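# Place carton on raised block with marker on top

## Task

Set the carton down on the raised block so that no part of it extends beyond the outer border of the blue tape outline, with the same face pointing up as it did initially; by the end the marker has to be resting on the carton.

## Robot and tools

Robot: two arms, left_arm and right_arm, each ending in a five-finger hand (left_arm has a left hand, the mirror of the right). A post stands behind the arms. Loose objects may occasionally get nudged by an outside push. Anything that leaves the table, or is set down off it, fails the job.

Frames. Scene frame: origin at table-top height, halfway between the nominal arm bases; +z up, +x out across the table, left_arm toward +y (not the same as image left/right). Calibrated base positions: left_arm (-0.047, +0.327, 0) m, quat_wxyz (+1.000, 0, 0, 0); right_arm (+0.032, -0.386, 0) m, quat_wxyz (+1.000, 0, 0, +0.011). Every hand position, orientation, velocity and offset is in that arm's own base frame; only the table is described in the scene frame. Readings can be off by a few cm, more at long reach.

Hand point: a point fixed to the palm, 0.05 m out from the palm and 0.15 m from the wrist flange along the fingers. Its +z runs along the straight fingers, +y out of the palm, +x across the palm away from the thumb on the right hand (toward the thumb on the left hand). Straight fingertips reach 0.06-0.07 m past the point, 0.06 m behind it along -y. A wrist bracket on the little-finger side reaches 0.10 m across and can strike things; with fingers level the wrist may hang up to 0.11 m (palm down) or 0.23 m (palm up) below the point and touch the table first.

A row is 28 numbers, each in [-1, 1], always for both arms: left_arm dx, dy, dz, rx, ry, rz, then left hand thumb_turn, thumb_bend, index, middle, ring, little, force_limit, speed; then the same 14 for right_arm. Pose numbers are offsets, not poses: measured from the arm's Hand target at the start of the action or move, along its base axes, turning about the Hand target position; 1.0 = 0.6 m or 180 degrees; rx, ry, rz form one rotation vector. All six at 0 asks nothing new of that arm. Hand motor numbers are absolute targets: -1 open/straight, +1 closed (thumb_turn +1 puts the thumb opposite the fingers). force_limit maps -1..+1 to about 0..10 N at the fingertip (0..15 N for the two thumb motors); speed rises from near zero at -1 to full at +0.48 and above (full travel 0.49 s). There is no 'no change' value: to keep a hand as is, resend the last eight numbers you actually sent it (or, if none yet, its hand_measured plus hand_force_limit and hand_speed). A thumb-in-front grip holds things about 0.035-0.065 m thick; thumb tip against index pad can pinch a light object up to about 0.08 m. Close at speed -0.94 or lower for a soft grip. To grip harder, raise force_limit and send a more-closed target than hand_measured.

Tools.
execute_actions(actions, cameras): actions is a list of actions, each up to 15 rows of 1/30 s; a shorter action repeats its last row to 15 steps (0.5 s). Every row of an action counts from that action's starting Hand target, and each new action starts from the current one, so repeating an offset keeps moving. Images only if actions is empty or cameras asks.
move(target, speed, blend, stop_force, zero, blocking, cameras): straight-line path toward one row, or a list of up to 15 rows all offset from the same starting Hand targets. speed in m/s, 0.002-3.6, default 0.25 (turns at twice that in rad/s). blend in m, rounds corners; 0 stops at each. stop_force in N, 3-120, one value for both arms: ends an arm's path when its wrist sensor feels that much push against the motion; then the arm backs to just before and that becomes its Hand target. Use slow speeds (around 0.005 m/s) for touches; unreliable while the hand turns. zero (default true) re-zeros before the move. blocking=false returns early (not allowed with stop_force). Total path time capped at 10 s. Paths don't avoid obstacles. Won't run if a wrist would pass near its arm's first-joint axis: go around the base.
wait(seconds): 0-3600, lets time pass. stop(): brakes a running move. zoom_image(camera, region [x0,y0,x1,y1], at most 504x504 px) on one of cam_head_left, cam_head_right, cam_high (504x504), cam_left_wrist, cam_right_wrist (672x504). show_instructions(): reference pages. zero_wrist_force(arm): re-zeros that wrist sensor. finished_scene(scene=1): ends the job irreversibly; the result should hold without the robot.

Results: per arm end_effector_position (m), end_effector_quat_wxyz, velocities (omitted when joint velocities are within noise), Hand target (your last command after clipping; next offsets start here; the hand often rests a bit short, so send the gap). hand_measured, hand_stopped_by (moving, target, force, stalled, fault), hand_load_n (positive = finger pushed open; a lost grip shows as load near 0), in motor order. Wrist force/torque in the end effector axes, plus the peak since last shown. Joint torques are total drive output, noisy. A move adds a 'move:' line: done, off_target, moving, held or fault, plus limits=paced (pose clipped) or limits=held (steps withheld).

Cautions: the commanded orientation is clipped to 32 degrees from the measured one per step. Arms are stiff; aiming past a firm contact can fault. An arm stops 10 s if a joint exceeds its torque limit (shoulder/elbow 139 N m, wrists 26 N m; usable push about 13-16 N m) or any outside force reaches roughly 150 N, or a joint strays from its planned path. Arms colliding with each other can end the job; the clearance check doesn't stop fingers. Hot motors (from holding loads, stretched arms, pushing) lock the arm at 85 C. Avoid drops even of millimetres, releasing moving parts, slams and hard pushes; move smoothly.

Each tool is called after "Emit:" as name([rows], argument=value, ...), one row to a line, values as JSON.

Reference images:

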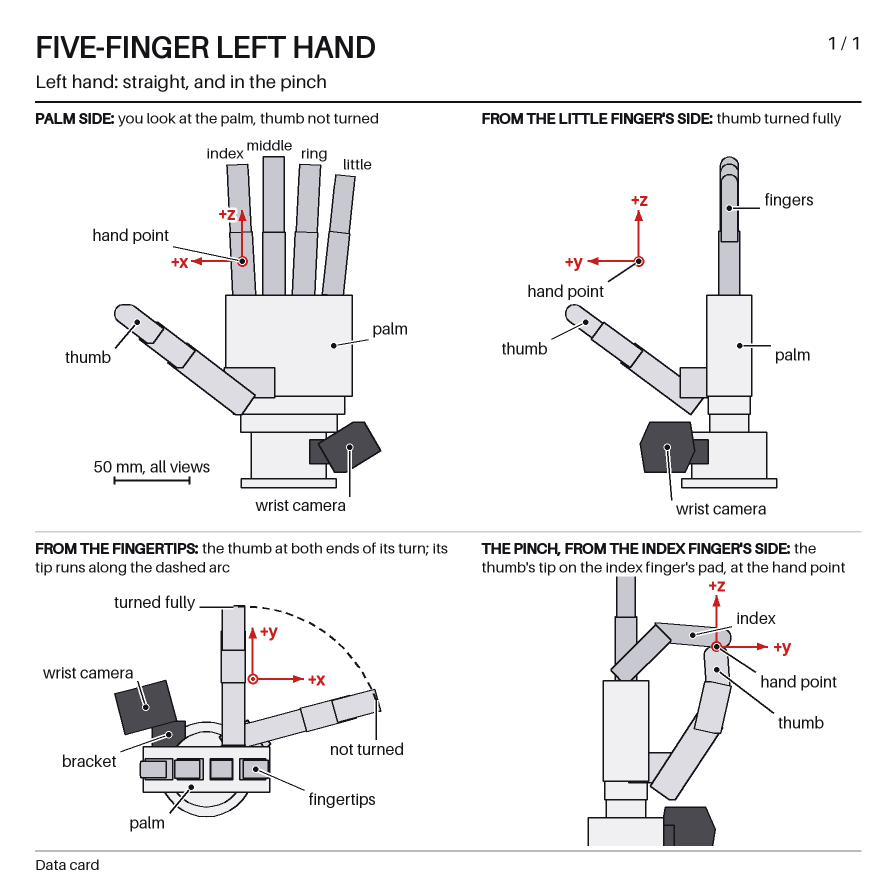

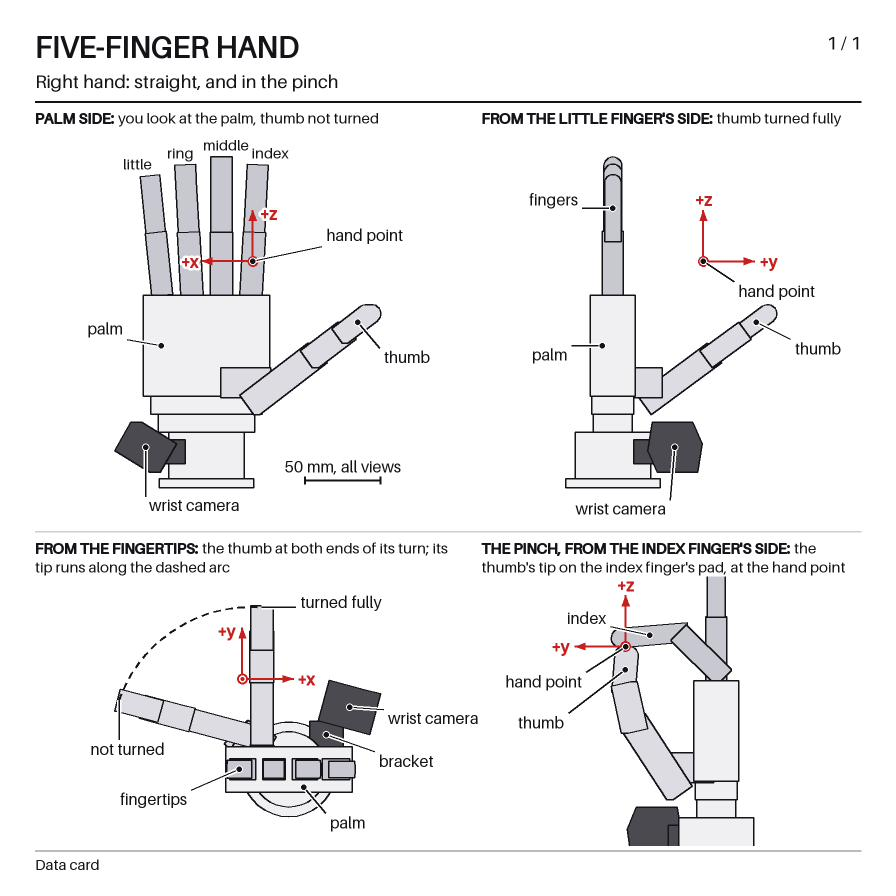

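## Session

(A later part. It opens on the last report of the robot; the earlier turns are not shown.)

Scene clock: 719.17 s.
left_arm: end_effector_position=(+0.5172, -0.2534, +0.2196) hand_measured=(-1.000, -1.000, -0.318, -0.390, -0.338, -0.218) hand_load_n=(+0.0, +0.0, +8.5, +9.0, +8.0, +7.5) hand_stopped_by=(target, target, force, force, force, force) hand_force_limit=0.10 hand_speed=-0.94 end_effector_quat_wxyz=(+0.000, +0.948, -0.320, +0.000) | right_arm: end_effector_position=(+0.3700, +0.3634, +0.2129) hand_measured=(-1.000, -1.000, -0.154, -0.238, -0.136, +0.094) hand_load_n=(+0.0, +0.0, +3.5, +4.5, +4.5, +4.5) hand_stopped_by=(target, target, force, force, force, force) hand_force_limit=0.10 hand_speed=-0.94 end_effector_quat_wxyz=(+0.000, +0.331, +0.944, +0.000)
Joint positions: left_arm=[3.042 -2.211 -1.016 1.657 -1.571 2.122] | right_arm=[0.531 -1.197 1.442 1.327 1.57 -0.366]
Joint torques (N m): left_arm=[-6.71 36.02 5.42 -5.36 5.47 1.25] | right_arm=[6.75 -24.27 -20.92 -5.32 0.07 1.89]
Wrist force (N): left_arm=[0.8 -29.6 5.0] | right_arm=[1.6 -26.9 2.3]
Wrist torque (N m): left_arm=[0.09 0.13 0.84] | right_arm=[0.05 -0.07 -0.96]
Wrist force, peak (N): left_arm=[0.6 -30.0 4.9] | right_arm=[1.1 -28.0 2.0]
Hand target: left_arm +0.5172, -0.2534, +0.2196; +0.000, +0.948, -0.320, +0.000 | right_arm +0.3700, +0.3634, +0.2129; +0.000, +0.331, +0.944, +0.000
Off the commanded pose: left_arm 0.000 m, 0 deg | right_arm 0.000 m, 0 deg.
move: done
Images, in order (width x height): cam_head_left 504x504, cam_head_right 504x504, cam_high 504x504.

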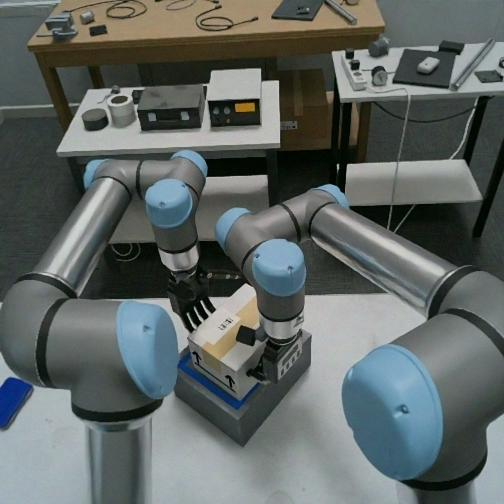

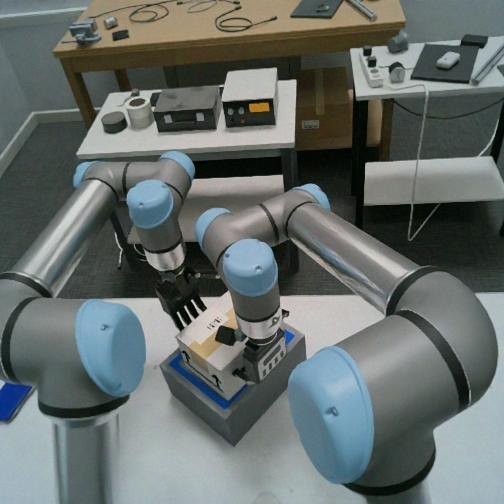

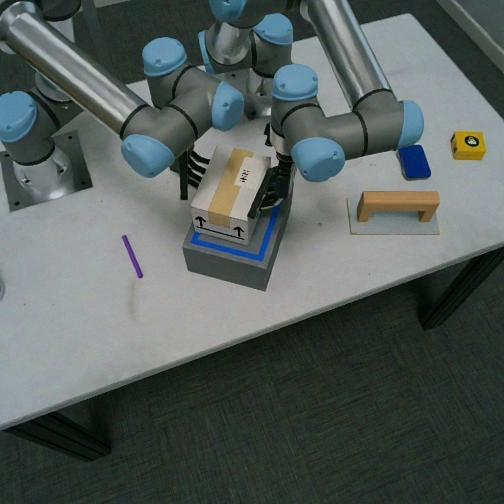

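Emit:
move(target=[0,0,-0.0333,0,0,0,-1,-1,0.3,0.3,0.3,0.3,0.1,-0.94,0,0,-0.0333,0,0,0,-1,-1,0.3,0.3,0.3,0.3,0.1,-0.94], cameras=["cam_high","cam_head_left","cam_head_right"], speed=0.005, stop_force=3)

Emit:
zoom_image(camera="cam_high", region=[170, 140, 310, 300])

Emit:
zoom_image(camera="cam_head_left", region=[160, 280, 320, 450])

Emit:
zoom_image(camera="cam_head_right", region=[150, 280, 310, 450])

Scene clock: 729.87 s.
left_arm: end_effector_position=(+0.5172, -0.2534, +0.2152) hand_measured=(-1.000, -1.000, -0.318, -0.390, -0.338, -0.220) hand_load_n=(+0.0, +0.0, +7.5, +8.5, +9.0, +8.5) hand_stopped_by=(target, target, force, force, force, force) hand_force_limit=0.10 hand_speed=-0.94 end_effector_quat_wxyz=(+0.000, +0.948, -0.320, +0.000) | right_arm: end_effector_position=(+0.3700, +0.3634, +0.2080) hand_measured=(-1.000, -1.000, -0.154, -0.238, -0.136, +0.094) hand_load_n=(+0.0, +0.0, +3.0, +4.0, +4.5, +5.0) hand_stopped_by=(target, target, force, force, force, force) hand_force_limit=0.10 hand_speed=-0.94 end_effector_quat_wxyz=(+0.000, +0.331, +0.944, +0.000)
Joint positions: left_arm=[3.042 -2.212 -1.026 1.668 -1.571 2.122] | right_arm=[0.531 -1.194 1.451 1.315 1.57 -0.366]
Joint torques (N m): left_arm=[-6.58 51.54 24.08 -9.42 4.8 1.26] | right_arm=[4.4 -43.91 -33.94 -2.97 -0.33 1.38]
Wrist force (N): left_arm=[2.9 -30.5 3.9] | right_arm=[1.9 -29.2 -1.2]
Wrist torque (N m): left_arm=[0.12 0.26 0.73] | right_arm=[0.06 -0.06 -0.87]
Wrist force, peak (N): left_arm=[3.5 -30.9 4.1] | right_arm=[2.9 -29.8 -2.0]
Hand target: left_arm +0.5172, -0.2534, +0.2153; +0.000, +0.948, -0.320, +0.000 (not the last commanded pose) | right_arm +0.3700, +0.3633, +0.2081; +0.000, +0.331, +0.944, +0.000 (not the last commanded pose)
Off the commanded pose: left_arm 0.016 m, 0 deg | right_arm 0.015 m, 0 deg.
move: contact (left_arm, right_arm)
Images, in order (width x height): cam_head_left 504x504, cam_head_right 504x504, cam_high 504x504.

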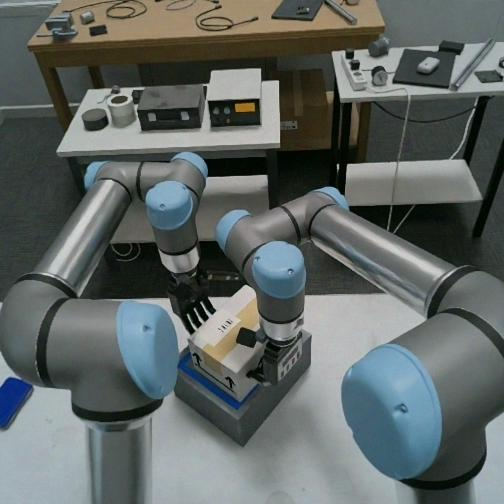

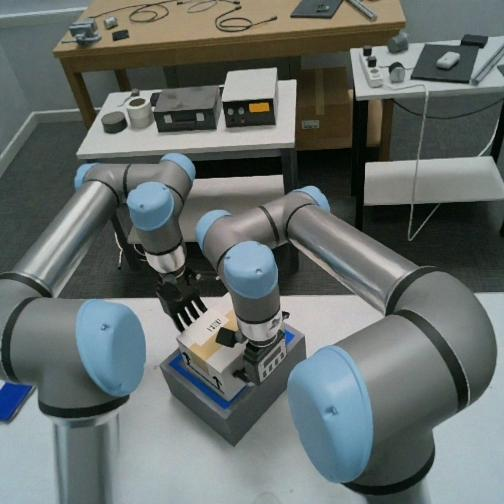

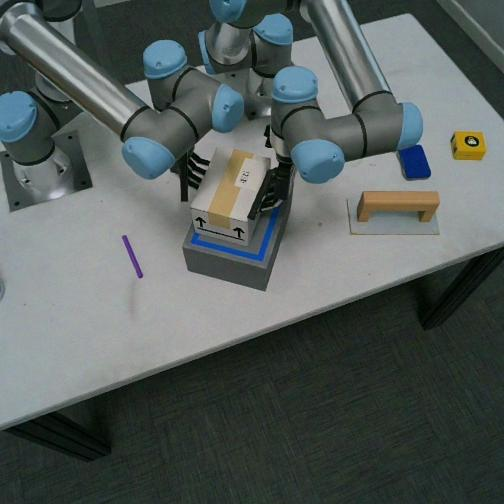

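Scaled by 3.150 from the camera's image (finer frame: 720x720).

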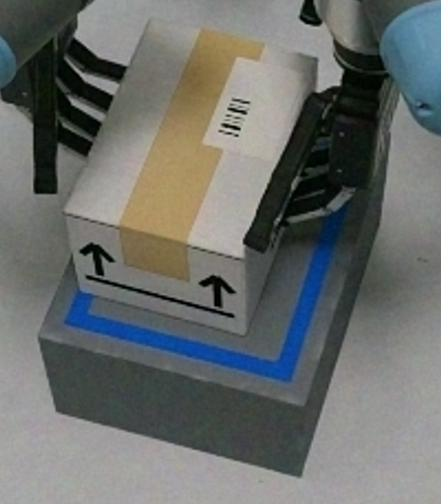

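Scaled by 2.965 from the camera's image (finer frame: 720x720).

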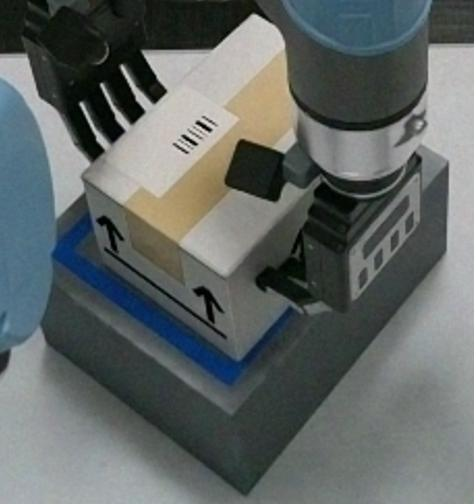

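Scaled by 2.965 from the camera's image (finer frame: 720x720).

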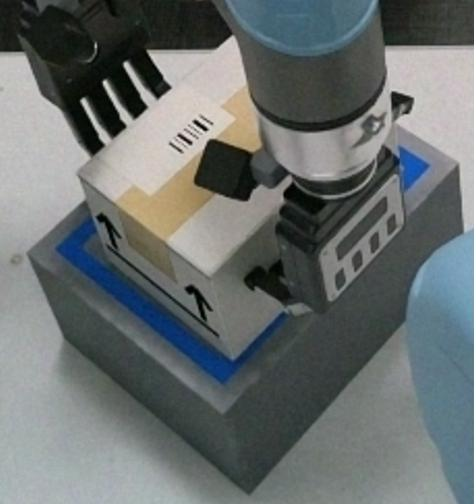

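Emit:
zoom_image(camera="cam_high", region=[180, 200, 280, 290])

Emit:
zoom_image(camera="cam_head_left", region=[165, 330, 265, 430])

Emit:
zoom_image(camera="cam_head_right", region=[155, 330, 255, 430])

Emit:
zoom_image(camera="cam_high", region=[180, 140, 290, 240])

Scaled by 5.040 from the camera's image (finer frame: 720x720).

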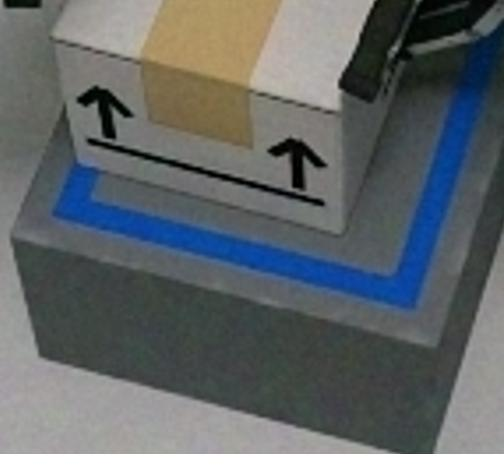

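Scaled by 5.040 from the camera's image (finer frame: 720x720).

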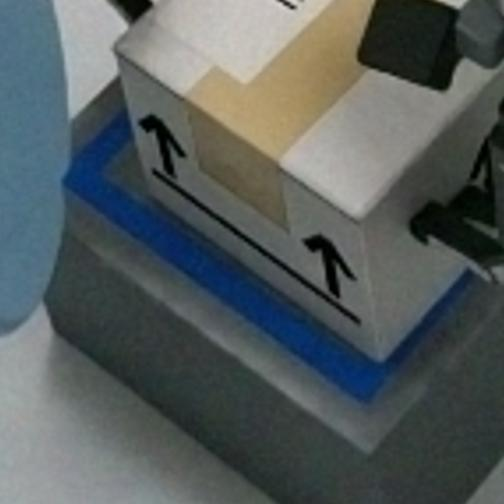

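Scaled by 5.040 from the camera's image (finer frame: 720x720).

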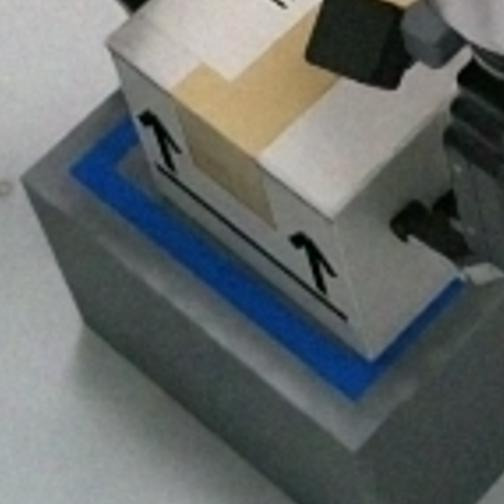

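Scaled by 4.582 from the camera's image (finer frame: 720x720).

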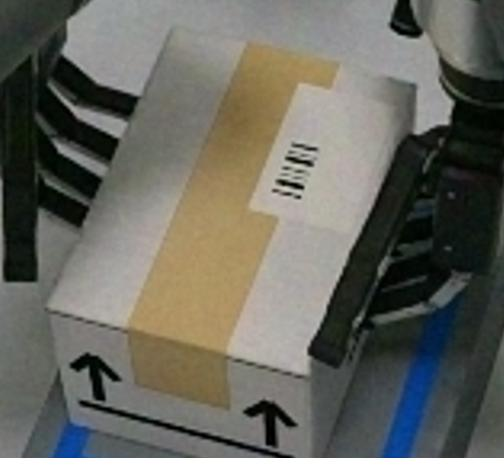

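Emit:
move([
  [0,0,0.01333,0,0,0,-1,-1,0.3,0.3,0.3,0.3,0.1,-0.94,0,0,0.01417,0,0,0,-1,-1,0.3,0.3,0.3,0.3,0.1,-0.94],
  [0.02717,0.01917,0.01333,0,0,0,-1,-1,0.3,0.3,0.3,0.3,0.1,-0.94,0.02758,0.01857,0.01417,0,0,0,-1,-1,0.3,0.3,0.3,0.3,0.1,-0.94],
], cameras=["cam_high","cam_head_left","cam_head_right"], speed=0.02)

Emit:
zoom_image(camera="cam_high", region=[180, 200, 280, 290])

Emit:
zoom_image(camera="cam_head_left", region=[165, 330, 265, 430])

Scene clock: 764.17 s.
left_arm: end_effector_position=(+0.5335, -0.2419, +0.2233) hand_measured=(-1.000, -1.000, -0.318, -0.390, -0.338, -0.220) hand_load_n=(+0.0, +0.0, +8.5, +8.5, +8.0, +7.5) hand_stopped_by=(target, target, force, force, force, force) hand_force_limit=0.10 hand_speed=-0.94 end_effector_quat_wxyz=(+0.000, +0.948, -0.320, +0.000) | right_arm: end_effector_position=(+0.3865, +0.3745, +0.2166) hand_measured=(-1.000, -1.000, -0.154, -0.238, -0.136, +0.094) hand_load_n=(+0.0, +0.0, +3.5, +4.5, +4.5, +4.5) hand_stopped_by=(target, target, force, force, force, force) hand_force_limit=0.10 hand_speed=-0.94 end_effector_quat_wxyz=(+0.000, +0.331, +0.944, +0.000)
Joint positions: left_arm=[3.065 -2.244 -0.952 1.626 -1.571 2.145] | right_arm=[0.533 -1.152 1.368 1.356 1.57 -0.364]
Joint torques (N m): left_arm=[-4.66 36.37 25.38 -8.95 7.34 1.22] | right_arm=[8.28 -25.87 -32.68 -2.4 -2.47 2.07]
Wrist force (N): left_arm=[0.3 -30.1 5.0] | right_arm=[1.4 -27.4 2.2]
Wrist torque (N m): left_arm=[0.07 0.17 0.85] | right_arm=[0.04 -0.08 -0.98]
Wrist force, peak (N): left_arm=[3.1 -30.9 4.2] | right_arm=[1.6 -29.2 -1.2]
Hand target: left_arm +0.5335, -0.2419, +0.2233; +0.000, +0.948, -0.320, +0.000 | right_arm +0.3866, +0.3745, +0.2166; +0.000, +0.331, +0.944, +0.000
Off the commanded pose: left_arm 0.000 m, 0 deg | right_arm 0.000 m, 0 deg.
move: done
Images, in order (width x height): cam_head_left 504x504, cam_head_right 504x504, cam_high 504x504.

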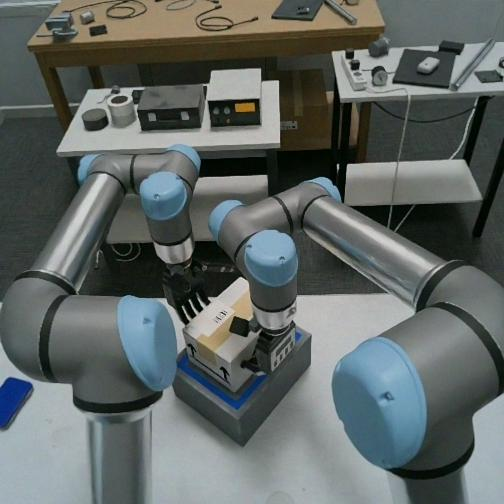

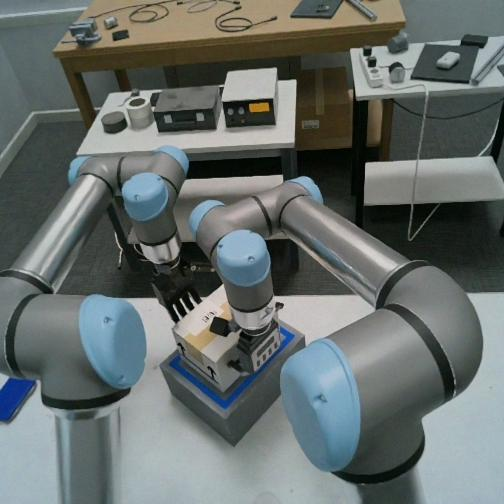

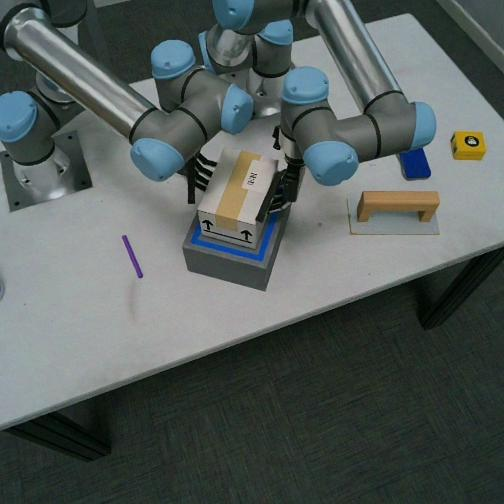

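Scaled by 5.040 from the camera's image (finer frame: 720x720).

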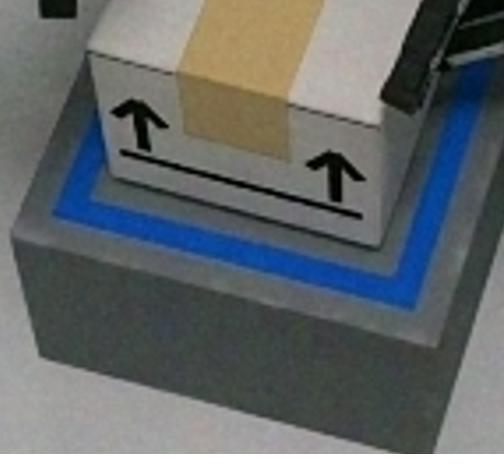

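Scaled by 5.040 from the camera's image (finer frame: 720x720).

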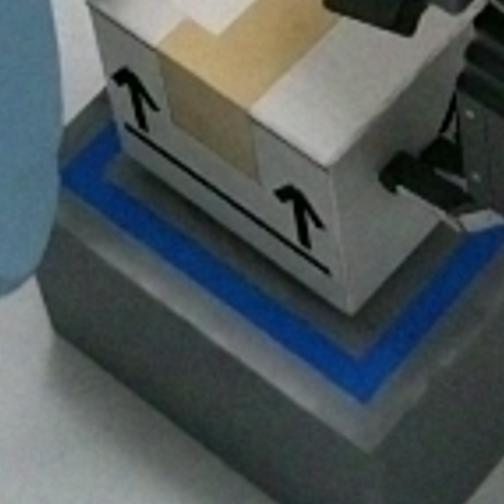

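Emit:
move(target=[0,0,-0.0267,0,0,0,-1,-1,0.3,0.3,0.3,0.3,0.1,-0.94,0,0,-0.0267,0,0,0,-1,-1,0.3,0.3,0.3,0.3,0.1,-0.94], cameras=["cam_high","cam_head_left","cam_head_right"], speed=0.005, stop_force=5)

Emit:
zoom_image(camera="cam_high", region=[180, 200, 280, 290])

Emit:
zoom_image(camera="cam_head_left", region=[165, 330, 265, 430])

Emit:
zoom_image(camera="cam_head_right", region=[155, 330, 255, 430])

Scene clock: 773.67 s.
left_arm: end_effector_position=(+0.5335, -0.2419, +0.2146) hand_measured=(-1.000, -1.000, -0.318, -0.390, -0.338, -0.220) hand_load_n=(+0.0, +0.0, +7.5, +8.5, +8.5, +8.5) hand_stopped_by=(target, target, force, force, force, force) hand_force_limit=0.10 hand_speed=-0.94 end_effector_quat_wxyz=(+0.000, +0.948, -0.320, +0.000) | right_arm: end_effector_position=(+0.3865, +0.3745, +0.2073) hand_measured=(-1.000, -1.000, -0.154, -0.238, -0.136, +0.094) hand_load_n=(+0.0, +0.0, +2.0, +3.5, +4.5, +5.5) hand_stopped_by=(target, target, force, force, force, force) hand_force_limit=0.10 hand_speed=-0.94 end_effector_quat_wxyz=(+0.000, +0.331, +0.944, +0.000)
Joint positions: left_arm=[3.065 -2.246 -0.971 1.647 -1.571 2.145] | right_arm=[0.533 -1.147 1.385 1.334 1.57 -0.364]
Joint torques (N m): left_arm=[-5.82 51.36 23.8 -9.43 6.71 1.27] | right_arm=[7.01 -45.88 -32.47 -3.42 -3.79 1.67]
Wrist force (N): left_arm=[3.0 -31.3 3.0] | right_arm=[1.8 -30.4 -3.6]
Wrist torque (N m): left_arm=[0.08 0.28 0.68] | right_arm=[0.14 -0.10 -0.77]
Wrist force, peak (N): left_arm=[1.2 -32.0 -0.3] | right_arm=[2.9 -31.0 -4.1]
Hand target: left_arm +0.5335, -0.2419, +0.2146; +0.000, +0.948, -0.320, +0.000 (not the last commanded pose) | right_arm +0.3865, +0.3745, +0.2073; +0.000, +0.331, +0.944, +0.000 (not the last commanded pose)
Off the commanded pose: left_arm 0.007 m, 0 deg | right_arm 0.007 m, 0 deg.
move: contact (left_arm, right_arm)
Images, in order (width x height): cam_head_left 504x504, cam_head_right 504x504, cam_high 504x504.

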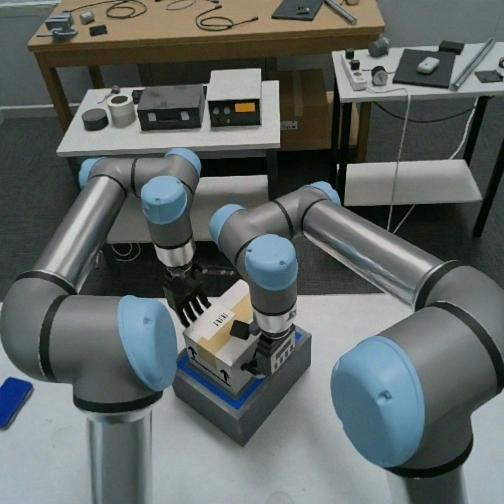

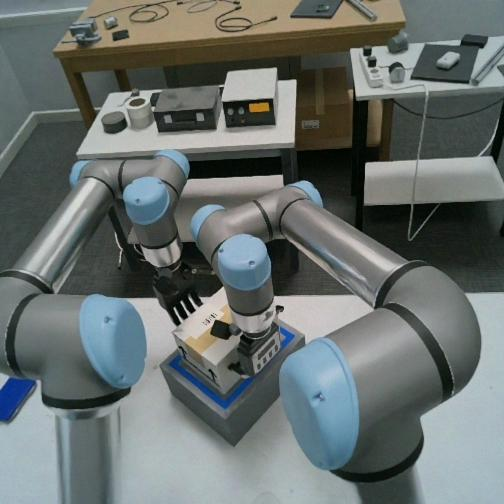

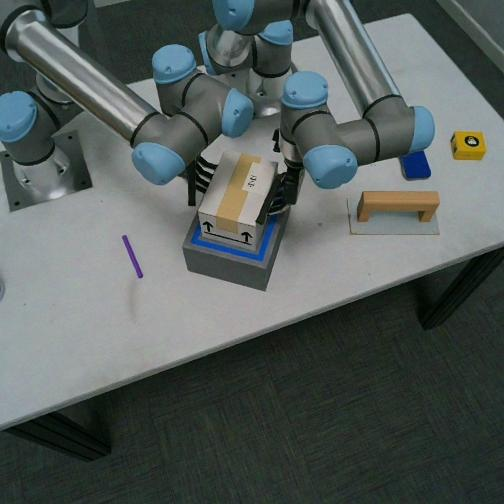

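Scaled by 5.040 from the camera's image (finer frame: 720x720).

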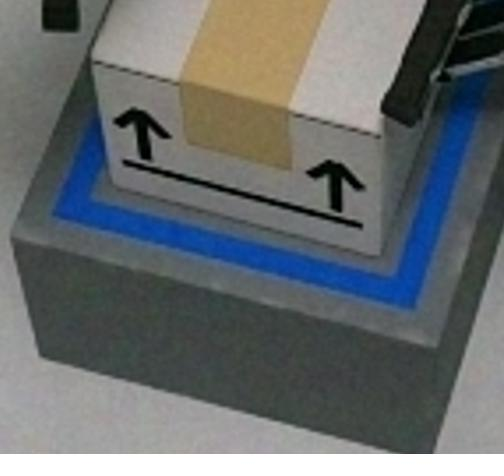

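Scaled by 5.040 from the camera's image (finer frame: 720x720).

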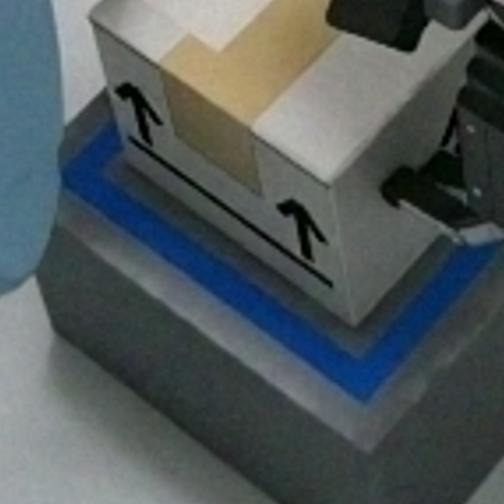

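Scaled by 5.040 from the camera's image (finer frame: 720x720).

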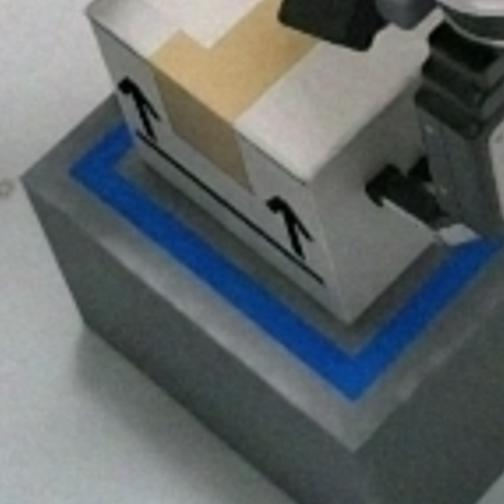

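Emit:
move(target=[0,0,-0.0022,0,0,0,-1,-1,0.3,0.3,0.3,0.3,0.1,-0.94,0,0,0.001,0,0,0,-1,-1,0.3,0.3,0.3,0.3,0.1,-0.94], cameras=[], speed=0.005)

Scene clock: 779.80 s.
left_arm: end_effector_position=(+0.5335, -0.2418, +0.2134) hand_measured=(-1.000, -1.000, -0.318, -0.390, -0.338, -0.220) hand_load_n=(+0.0, -0.5, +4.5, +5.5, +5.0, +5.5) hand_stopped_by=(target, target, force, force, force, force) hand_force_limit=0.10 hand_speed=-0.94 end_effector_quat_wxyz=(+0.000, +0.948, -0.320, +0.001) | right_arm: end_effector_position=(+0.3865, +0.3745, +0.2078) hand_measured=(-1.000, -1.000, -0.154, -0.238, -0.136, +0.094) hand_load_n=(+0.0, +0.0, +3.5, +5.0, +6.0, +7.5) hand_stopped_by=(target, target, force, force, force, force) hand_force_limit=0.10 hand_speed=-0.94 end_effector_quat_wxyz=(+0.000, +0.331, +0.944, +0.000)
Joint positions: left_arm=[3.065 -2.246 -0.974 1.65 -1.571 2.145] | right_arm=[0.533 -1.147 1.384 1.335 1.57 -0.364]
Joint torques (N m): left_arm=[-9.12 29.62 -0.84 -4.79 6.63 1.25] | right_arm=[7.1 -48.3 -35.01 -2.72 -3.74 1.46]
Wrist force (N): left_arm=[1.4 -37.8 -13.1] | right_arm=[0.5 -30.4 3.0]
Wrist torque (N m): left_arm=[0.41 -0.11 0.74] | right_arm=[0.05 -0.30 -0.84]
Wrist force, peak (N): left_arm=[1.4 -37.8 -13.1] | right_arm=[1.9 -30.5 -3.1]
Hand target: left_arm +0.5335, -0.2419, +0.2133; +0.000, +0.948, -0.320, +0.000 | right_arm +0.3865, +0.3745, +0.2079; +0.000, +0.331, +0.944, +0.000
Off the commanded pose: left_arm 0.000 m, 0 deg | right_arm 0.000 m, 0 deg.
move: done

Emit:
move(target=[0,0,0.0015,0,0,0,-1,-1,0.3,0.3,0.3,0.3,0.1,-0.94,0,0,-0.0005,0,0,0,-1,-1,0.3,0.3,0.3,0.3,0.1,-0.94], cameras=[], speed=0.005)

Emit:
move(target=[0,0,0,0,0,0,-1,-1,-0.335,-0.405,-0.355,-0.237,0.1,-0.94,0,0,0,0,0,0,-1,-1,-0.17,-0.255,-0.155,0.075,0.1,-0.94], cameras=[])

Scene clock: 784.00 s.
left_arm: end_effector_position=(+0.5335, -0.2419, +0.2140) hand_measured=(-1.000, -1.000, -0.318, -0.390, -0.338, -0.220) hand_load_n=(+0.0, +0.0, +6.0, +7.0, +7.0, +7.0) hand_stopped_by=(target, target, force, force, force, force) hand_force_limit=0.10 hand_speed=-0.94 end_effector_quat_wxyz=(+0.000, +0.948, -0.320, +0.000) | right_arm: end_effector_position=(+0.3866, +0.3745, +0.2077) hand_measured=(-1.000, -1.000, -0.154, -0.238, -0.136, +0.094) hand_load_n=(+0.0, -0.5, +3.0, +4.5, +5.5, +7.0) hand_stopped_by=(target, target, force, force, force, force) hand_force_limit=0.10 hand_speed=-0.94 end_effector_quat_wxyz=(+0.000, +0.331, +0.944, +0.000)
Joint positions: left_arm=[3.065 -2.246 -0.972 1.648 -1.571 2.145] | right_arm=[0.533 -1.147 1.384 1.335 1.57 -0.364]
Joint torques (N m): left_arm=[-22.82 50.97 23 -9.09 6.68 1.27] | right_arm=[7.12 -27.95 -21.27 -6.06 -3.73 1.27]
Wrist force (N): left_arm=[4.0 -30.0 -1.3] | right_arm=[2.6 -30.0 0.9]
Wrist torque (N m): left_arm=[0.26 0.15 0.63] | right_arm=[0.13 -0.30 -0.75]
Wrist force, peak (N): left_arm=[2.4 -39.8 -16.2] | right_arm=[0.6 -31.5 3.0]
Hand target: left_arm +0.5335, -0.2419, +0.2142; +0.000, +0.948, -0.320, +0.000 | right_arm +0.3865, +0.3745, +0.2076; +0.000, +0.331, +0.944, +0.000
Off the commanded pose: left_arm 0.000 m, 0 deg | right_arm 0.000 m, 0 deg.
move: done

Scene clock: 784.50 s.
left_arm: end_effector_position=(+0.5335, -0.2419, +0.2142) hand_measured=(-1.000, -1.000, -0.336, -0.406, -0.356, -0.238) hand_load_n=(+0.0, -0.5, +2.0, +3.0, +1.5, +3.0) hand_stopped_by=(target, target, target, target, target, target) hand_force_limit=0.10 hand_speed=-0.94 end_effector_quat_wxyz=(+0.000, +0.948, -0.320, +0.000) | right_arm: end_effector_position=(+0.3866, +0.3745, +0.2076) hand_measured=(-1.000, -1.000, -0.170, -0.256, -0.156, +0.074) hand_load_n=(+0.0, +0.0, +0.0, +1.5, +1.5, +3.5) hand_stopped_by=(target, target, target, target, target, target) hand_force_limit=0.10 hand_speed=-0.94 end_effector_quat_wxyz=(+0.000, +0.331, +0.944, +0.000)
Joint positions: left_arm=[3.065 -2.246 -0.972 1.648 -1.571 2.145] | right_arm=[0.533 -1.147 1.384 1.334 1.57 -0.364]
Joint torques (N m): left_arm=[-13.36 50.05 22.67 -3.01 1.51 1.19] | right_arm=[6.28 -22.92 -20.14 -3.48 -3.79 1.13]
Wrist force (N): left_arm=[2.0 -19.0 -8.2] | right_arm=[3.0 -24.2 -7.8]
Wrist torque (N m): left_arm=[0.39 -0.03 0.27] | right_arm=[0.13 -0.01 -0.63]
Wrist force, peak (N): left_arm=[4.2 -30.0 -1.0] | right_arm=[2.7 -29.9 0.4]
Hand target: left_arm +0.5335, -0.2419, +0.2142; +0.000, +0.948, -0.320, +0.000 | right_arm +0.3865, +0.3745, +0.2076; +0.000, +0.331, +0.944, +0.000
Off the commanded pose: left_arm 0.000 m, 0 deg | right_arm 0.000 m, 0 deg.
move: done

Emit:
move(target=[0,0,0,0,0,0,-1,-1,-0.36,-0.43,-0.38,-0.26,0.1,-0.94,0,0,0,0,0,0,-1,-1,-0.2,-0.285,-0.185,0.045,0.1,-0.94], cameras=[])

Emit:
move(target=[0,0,0,0,0,0,-1,-1,-0.6,-0.6,-0.6,-0.6,0.1,-0.9,0,0,0,0,0,0,-1,-1,-0.6,-0.6,-0.6,-0.6,0.1,-0.9], cameras=["cam_high","cam_head_left","cam_head_right","cam_left_wrist","cam_right_wrist"])

Scene clock: 788.33 s.
left_arm: end_effector_position=(+0.5335, -0.2419, +0.2142) hand_measured=(-1.000, -1.000, -0.360, -0.430, -0.380, -0.260) hand_load_n=(+0.0, +0.0, +0.5, +0.0, +0.0, +0.5) hand_stopped_by=(target, target, target, target, target, target) hand_force_limit=0.10 hand_speed=-0.94 end_effector_quat_wxyz=(+0.000, +0.948, -0.320, +0.000) | right_arm: end_effector_position=(+0.3866, +0.3745, +0.2075) hand_measured=(-1.000, -1.000, -0.200, -0.286, -0.186, +0.044) hand_load_n=(+0.0, +0.0, +0.0, +0.0, +0.0, +0.0) hand_stopped_by=(target, target, target, target, target, target) hand_force_limit=0.10 hand_speed=-0.94 end_effector_quat_wxyz=(+0.000, +0.331, +0.944, +0.000)
Joint positions: left_arm=[3.065 -2.246 -0.972 1.648 -1.571 2.145] | right_arm=[0.533 -1.147 1.384 1.334 1.57 -0.364]
Joint torques (N m): left_arm=[-1.74 49.55 23.23 -2.69 0.99 1.2] | right_arm=[3.22 -27.29 -17.96 2.13 -1.36 0.75]
Wrist force (N): left_arm=[-0.8 -4.1 -2.4] | right_arm=[0.4 -5.3 -2.2]
Wrist torque (N m): left_arm=[0.26 0.02 0.00] | right_arm=[0.03 0.08 -0.37]
Wrist force, peak (N): left_arm=[1.8 -19.4 -7.9] | right_arm=[3.1 -24.7 -7.5]
Hand target: left_arm +0.5335, -0.2419, +0.2142; +0.000, +0.948, -0.320, +0.000 | right_arm +0.3865, +0.3745, +0.2076; +0.000, +0.331, +0.944, +0.000
Off the commanded pose: left_arm 0.000 m, 0 deg | right_arm 0.000 m, 0 deg.
move: done

Scene clock: 790.90 s.
left_arm: end_effector_position=(+0.5335, -0.2419, +0.2142) hand_measured=(-1.000, -1.000, -0.600, -0.600, -0.600, -0.600) hand_load_n=(+0.0, +0.0, +0.0, +0.0, +0.0, +0.0) hand_stopped_by=(target, target, target, target, target, target) hand_force_limit=0.10 hand_speed=-0.90 end_effector_quat_wxyz=(+0.000, +0.948, -0.320, +0.000) | right_arm: end_effector_position=(+0.3865, +0.3745, +0.2076) hand_measured=(-1.000, -1.000, -0.600, -0.600, -0.600, -0.600) hand_load_n=(+0.0, +0.0, +0.0, +0.0, +0.0, +0.0) hand_stopped_by=(target, target, target, target, target, target) hand_force_limit=0.10 hand_speed=-0.90 end_effector_quat_wxyz=(+0.000, +0.331, +0.944, +0.000)
Joint positions: left_arm=[3.065 -2.246 -0.972 1.648 -1.571 2.145] | right_arm=[0.533 -1.147 1.384 1.335 1.57 -0.364]
Joint torques (N m): left_arm=[-1.97 49.92 22.77 -2.67 0.89 1.33] | right_arm=[-0.68 -45.39 -17.97 2.91 2.41 0.58]
Wrist force (N): left_arm=[-0.7 0.2 -0.4] | right_arm=[0.1 1.2 -0.5]
Wrist torque (N m): left_arm=[0.25 0.12 -0.24] | right_arm=[0.24 -0.01 0.02]
Wrist force, peak (N): left_arm=[-0.9 -4.0 -2.5] | right_arm=[0.8 -5.0 -2.3]
Hand target: left_arm +0.5335, -0.2419, +0.2142; +0.000, +0.948, -0.320, +0.000 | right_arm +0.3865, +0.3745, +0.2076; +0.000, +0.331, +0.944, +0.000
Off the commanded pose: left_arm 0.000 m, 0 deg | right_arm 0.000 m, 0 deg.
move: done

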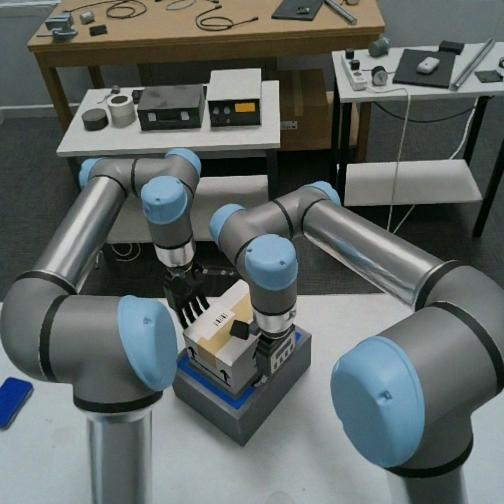

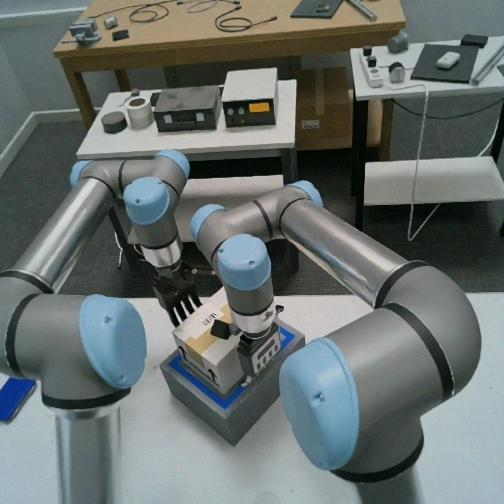

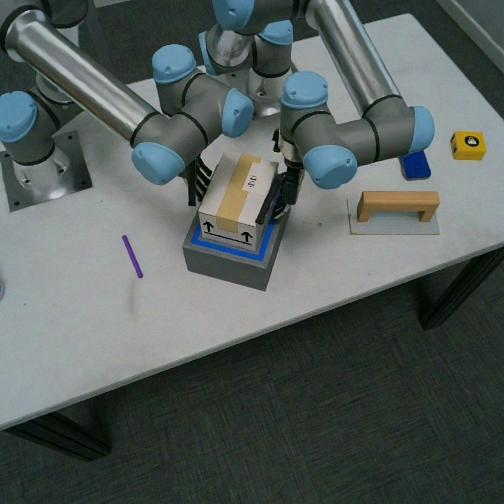

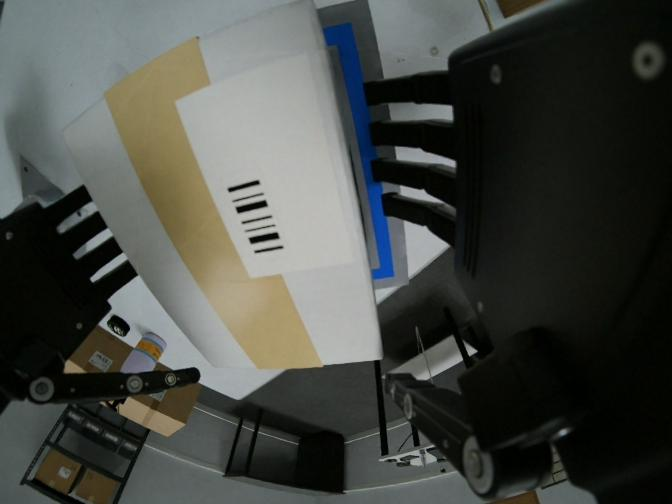

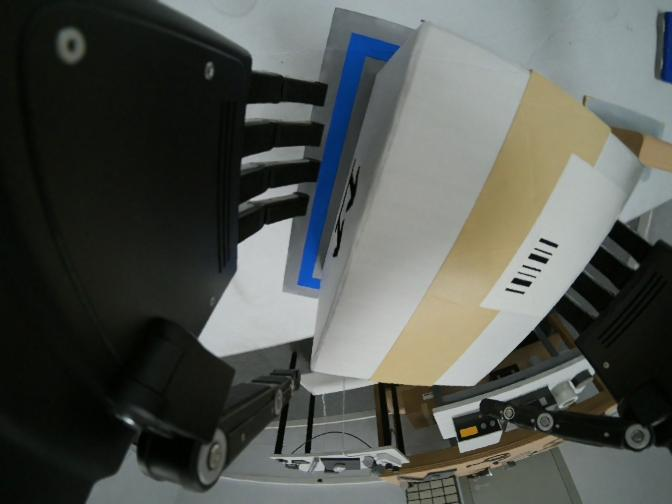

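Emit:
move([
  [0.0607,0.0795,0,0,0,0,-1,-1,-0.6,-0.6,-0.6,-0.6,0.1,-0.9,-0.0623,-0.0782,0,0,0,0,-1,-1,-0.6,-0.6,-0.6,-0.6,0.1,-0.9],
  [0.0607,0.0795,0.3,0,0,0,-1,-1,-0.6,-0.6,-0.6,-0.6,0.1,-0.9,-0.0623,-0.0782,0.25,0,0,0,-1,-1,-0.6,-0.6,-0.6,-0.6,0.1,-0.9],
], cameras=["cam_high","cam_head_left","cam_head_right"], speed=[0.05, 0.15])

Scene clock: 910.73 s.
left_arm: end_effector_position=(+0.5684, -0.1938, +0.3930) hand_measured=(-1.000, -1.000, -0.600, -0.600, -0.600, -0.600) hand_load_n=(+0.0, -0.5, +0.0, +0.0, +0.0, +0.0) hand_stopped_by=(target, target, target, target, target, target) hand_force_limit=0.10 hand_speed=-0.90 end_effector_quat_wxyz=(+0.008, +0.951, -0.307, +0.038) end_effector_velocity=(+0.000, +0.000, +0.001) end_effector_angular_velocity=(-0.001, -0.004, +0.001) | right_arm: end_effector_position=(+0.3492, +0.3276, +0.3576) hand_measured=(-1.000, -1.000, -0.600, -0.600, -0.600, -0.600) hand_load_n=(+0.0, +0.0, +0.0, +0.0, +0.5, +0.0) hand_stopped_by=(target, target, target, target, target, target) hand_force_limit=0.10 hand_speed=-0.90 end_effector_quat_wxyz=(+0.000, +0.331, +0.944, +0.000)
Joint positions: left_arm=[3.17 -2.49 -0.035 1.021 -1.531 2.223] | right_arm=[0.479 -1.327 1.244 1.655 1.57 -0.418]
Joint velocities: left_arm=[0 0 0.005 -0.001 0.001 0] | right_arm=[within noise]
Joint torques (N m): left_arm=[8.05 37.84 23.97 -4.03 1.86 -1.16] | right_arm=[7.79 -16.89 -24.33 3.51 2.44 1.77]
Wrist force (N): left_arm=[-0.7 0.1 -0.6] | right_arm=[-0.1 1.0 -0.8]
Wrist torque (N m): left_arm=[0.23 0.18 -0.08] | right_arm=[0.23 0.04 0.08]
Wrist force, peak (N): left_arm=[-1.0 0.8 -2.5] | right_arm=[-0.2 1.2 -1.7]
Hand target: left_arm +0.5700, -0.1942, +0.3942; +0.000, +0.948, -0.320, +0.000 | right_arm +0.3492, +0.3276, +0.3576; +0.000, +0.331, +0.944, +0.000
Off the commanded pose: left_arm 0.002 m, 5 deg | right_arm 0.000 m, 0 deg.
elbow stopped short (left arm): the move would have taken joint 3 (elbow) straighter than the controller allows.
move: off_target (left_arm)
Images, in order (width x height): cam_head_left 504x504, cam_head_right 504x504, cam_high 504x504.

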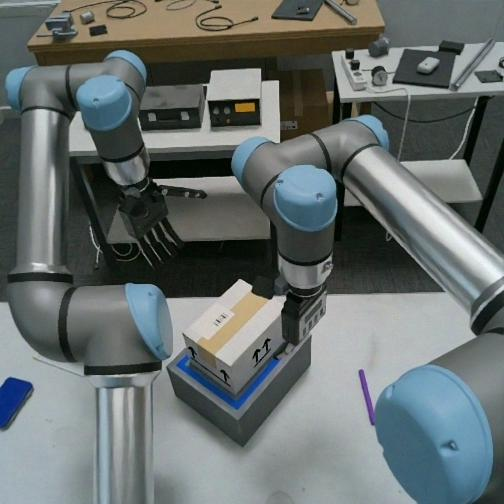

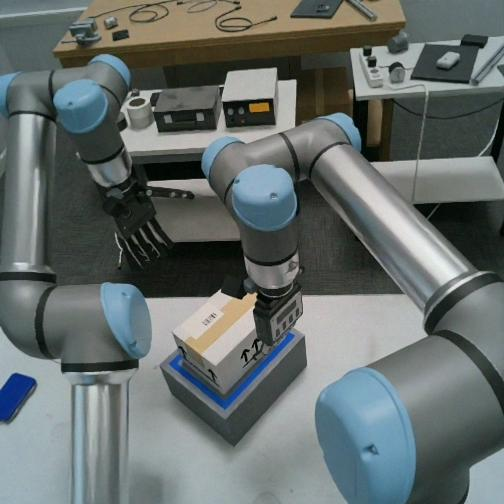

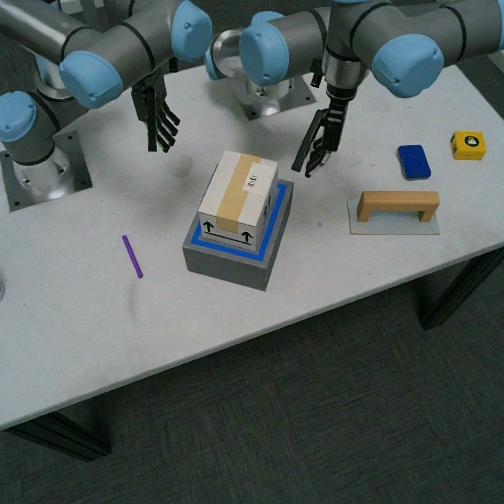

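Emit:
move(target=[-0.283,0.323,0,0,0,0,-1,-1,-0.6,-0.6,-0.6,-0.6,0.1,-0.9,0.0013,-0.346,-0.046,0,0,-0.7644,-1,-1,-0.6,-0.6,-0.6,-0.6,0.1,-0.9], cameras=["cam_high","cam_right_wrist"], speed=0.3)

Scene clock: 926.77 s.
left_arm: end_effector_position=(+0.4002, -0.0004, +0.3942) hand_measured=(-1.000, -1.000, -0.600, -0.600, -0.600, -0.600) hand_load_n=(+0.0, +0.0, +0.0, +0.0, +0.0, +0.0) hand_stopped_by=(target, target, target, target, target, target) hand_force_limit=0.10 hand_speed=-0.90 end_effector_quat_wxyz=(+0.000, +0.948, -0.320, +0.000) | right_arm: end_effector_position=(+0.3499, +0.1200, +0.3300) hand_measured=(-1.000, -1.000, -0.600, -0.600, -0.600, -0.600) hand_load_n=(+0.0, +0.0, +0.0, +0.0, +0.0, +0.0) hand_stopped_by=(target, target, target, target, target, target) hand_force_limit=0.10 hand_speed=-0.90 end_effector_quat_wxyz=(+0.000, +0.999, +0.033, +0.000)
Joint positions: left_arm=[3.626 -1.831 -1.128 1.389 -1.57 2.706] | right_arm=[0.126 -1.324 1.309 1.585 1.57 1.63]
Joint torques (N m): left_arm=[7.48 38.24 6.83 -0.69 -2.16 1.27] | right_arm=[-5.44 -18.51 -11.19 0.65 2.58 1.56]
Wrist force (N): left_arm=[-0.4 0.6 -0.7] | right_arm=[0.2 0.9 -1.0]
Wrist torque (N m): left_arm=[0.31 0.08 -0.24] | right_arm=[0.22 0.00 0.00]
Wrist force, peak (N): left_arm=[-1.1 0.5 -0.7] | right_arm=[0.0 1.4 -1.1]
Hand target: left_arm +0.4002, -0.0004, +0.3942; +0.000, +0.948, -0.320, +0.000 | right_arm +0.3499, +0.1200, +0.3300; +0.000, +0.999, +0.033, +0.000
Off the commanded pose: left_arm 0.000 m, 0 deg | right_arm 0.000 m, 0 deg.
move: done

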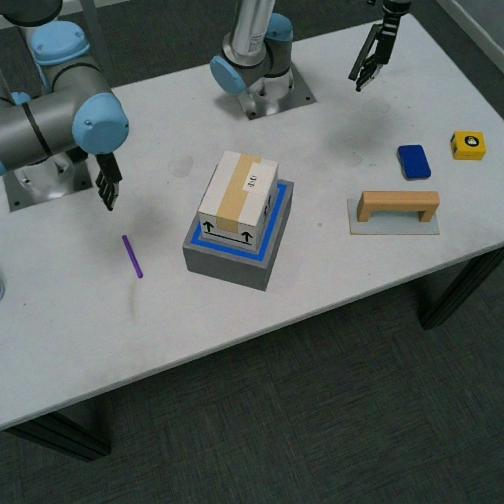

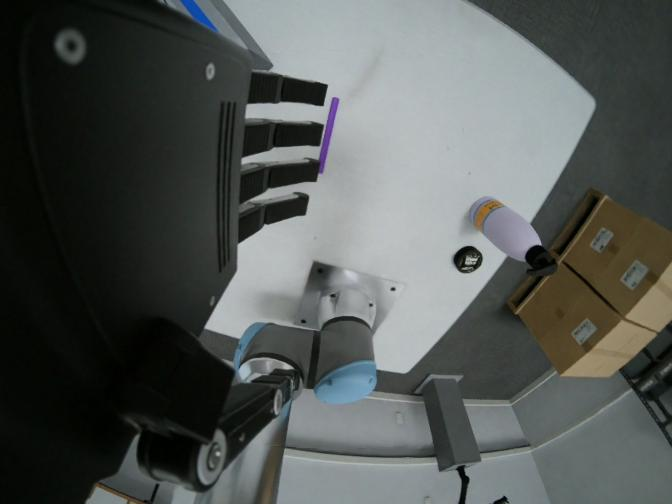

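Emit:
move(target=[0,0,0,0,0,0,-1,-1,-0.6,-0.6,-0.6,-0.6,0.1,-0.9,0,0,0,0.3326,0.0223,0,1,-0.4,0.15,0.15,-0.8,-0.8,-0.6,-0.5], cameras=["cam_high","cam_right_wrist"], speed=0.25)

Emit:
zoom_image(camera="cam_right_wrist", region=[180, 0, 480, 300])

Scene clock: 934.50 s.
left_arm: end_effector_position=(+0.4001, -0.0004, +0.3942) hand_measured=(-1.000, -1.000, -0.600, -0.600, -0.600, -0.600) hand_load_n=(+0.0, -0.5, +0.0, +0.0, +0.0, +0.0) hand_stopped_by=(target, target, target, target, target, target) hand_force_limit=0.10 hand_speed=-0.90 end_effector_quat_wxyz=(+0.000, +0.948, -0.320, +0.000) | right_arm: end_effector_position=(+0.3500, +0.1200, +0.3300) hand_measured=(+1.000, -0.400, +0.150, +0.150, -0.800, -0.800) hand_load_n=(+0.0, +0.0, +0.0, +0.0, +0.0, +0.0) hand_stopped_by=(target, target, target, target, target, target) hand_force_limit=-0.60 hand_speed=-0.50 end_effector_quat_wxyz=(-0.500, +0.865, +0.029, -0.017)
Joint positions: left_arm=[3.626 -1.831 -1.128 1.389 -1.57 2.706] | right_arm=[-0.503 -1.377 1.743 1.956 0.753 0.663]
Joint torques (N m): left_arm=[8.1 38.17 8.11 -0.65 -1.72 1.34] | right_arm=[-7.17 -14.36 -9.73 3.79 -3.31 -2.83]
Wrist force (N): left_arm=[-0.6 0.3 -0.6] | right_arm=[-0.4 -0.7 0.3]
Wrist torque (N m): left_arm=[0.26 0.10 -0.24] | right_arm=[0.10 0.15 0.19]
Wrist force, peak (N): left_arm=[-1.0 0.6 -0.9] | right_arm=[-0.3 1.3 -1.0]
Hand target: left_arm +0.4002, -0.0004, +0.3942; +0.000, +0.948, -0.320, +0.000 | right_arm +0.3499, +0.1200, +0.3300; -0.500, +0.865, +0.029, -0.017
Off the commanded pose: left_arm 0.000 m, 0 deg | right_arm 0.000 m, 0 deg.
move: done

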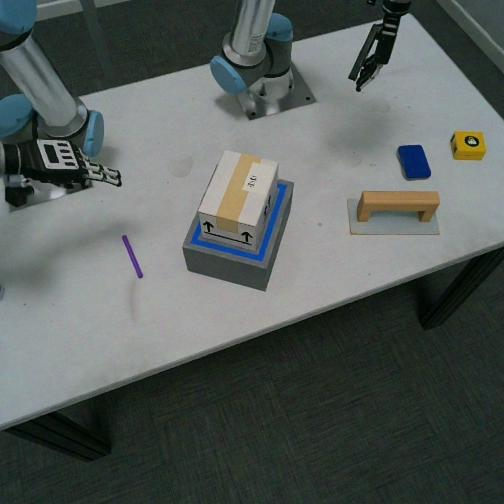

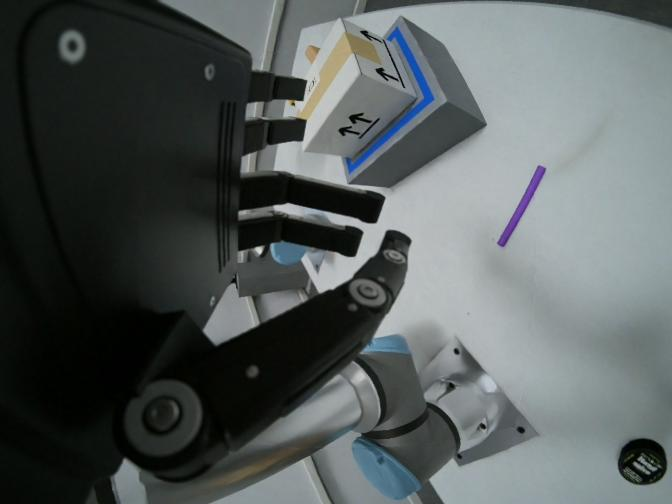

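Scaled by 1.680 from the camera's image (finer frame: 960x720).

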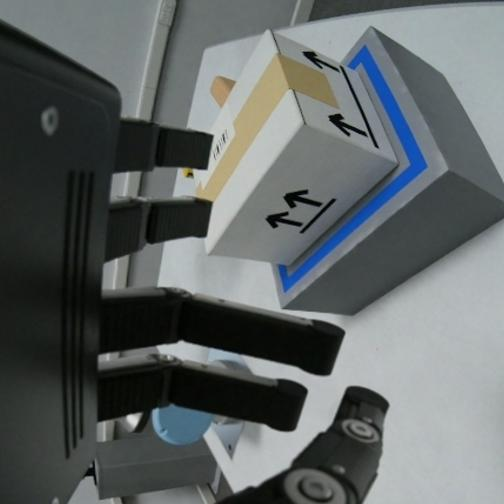

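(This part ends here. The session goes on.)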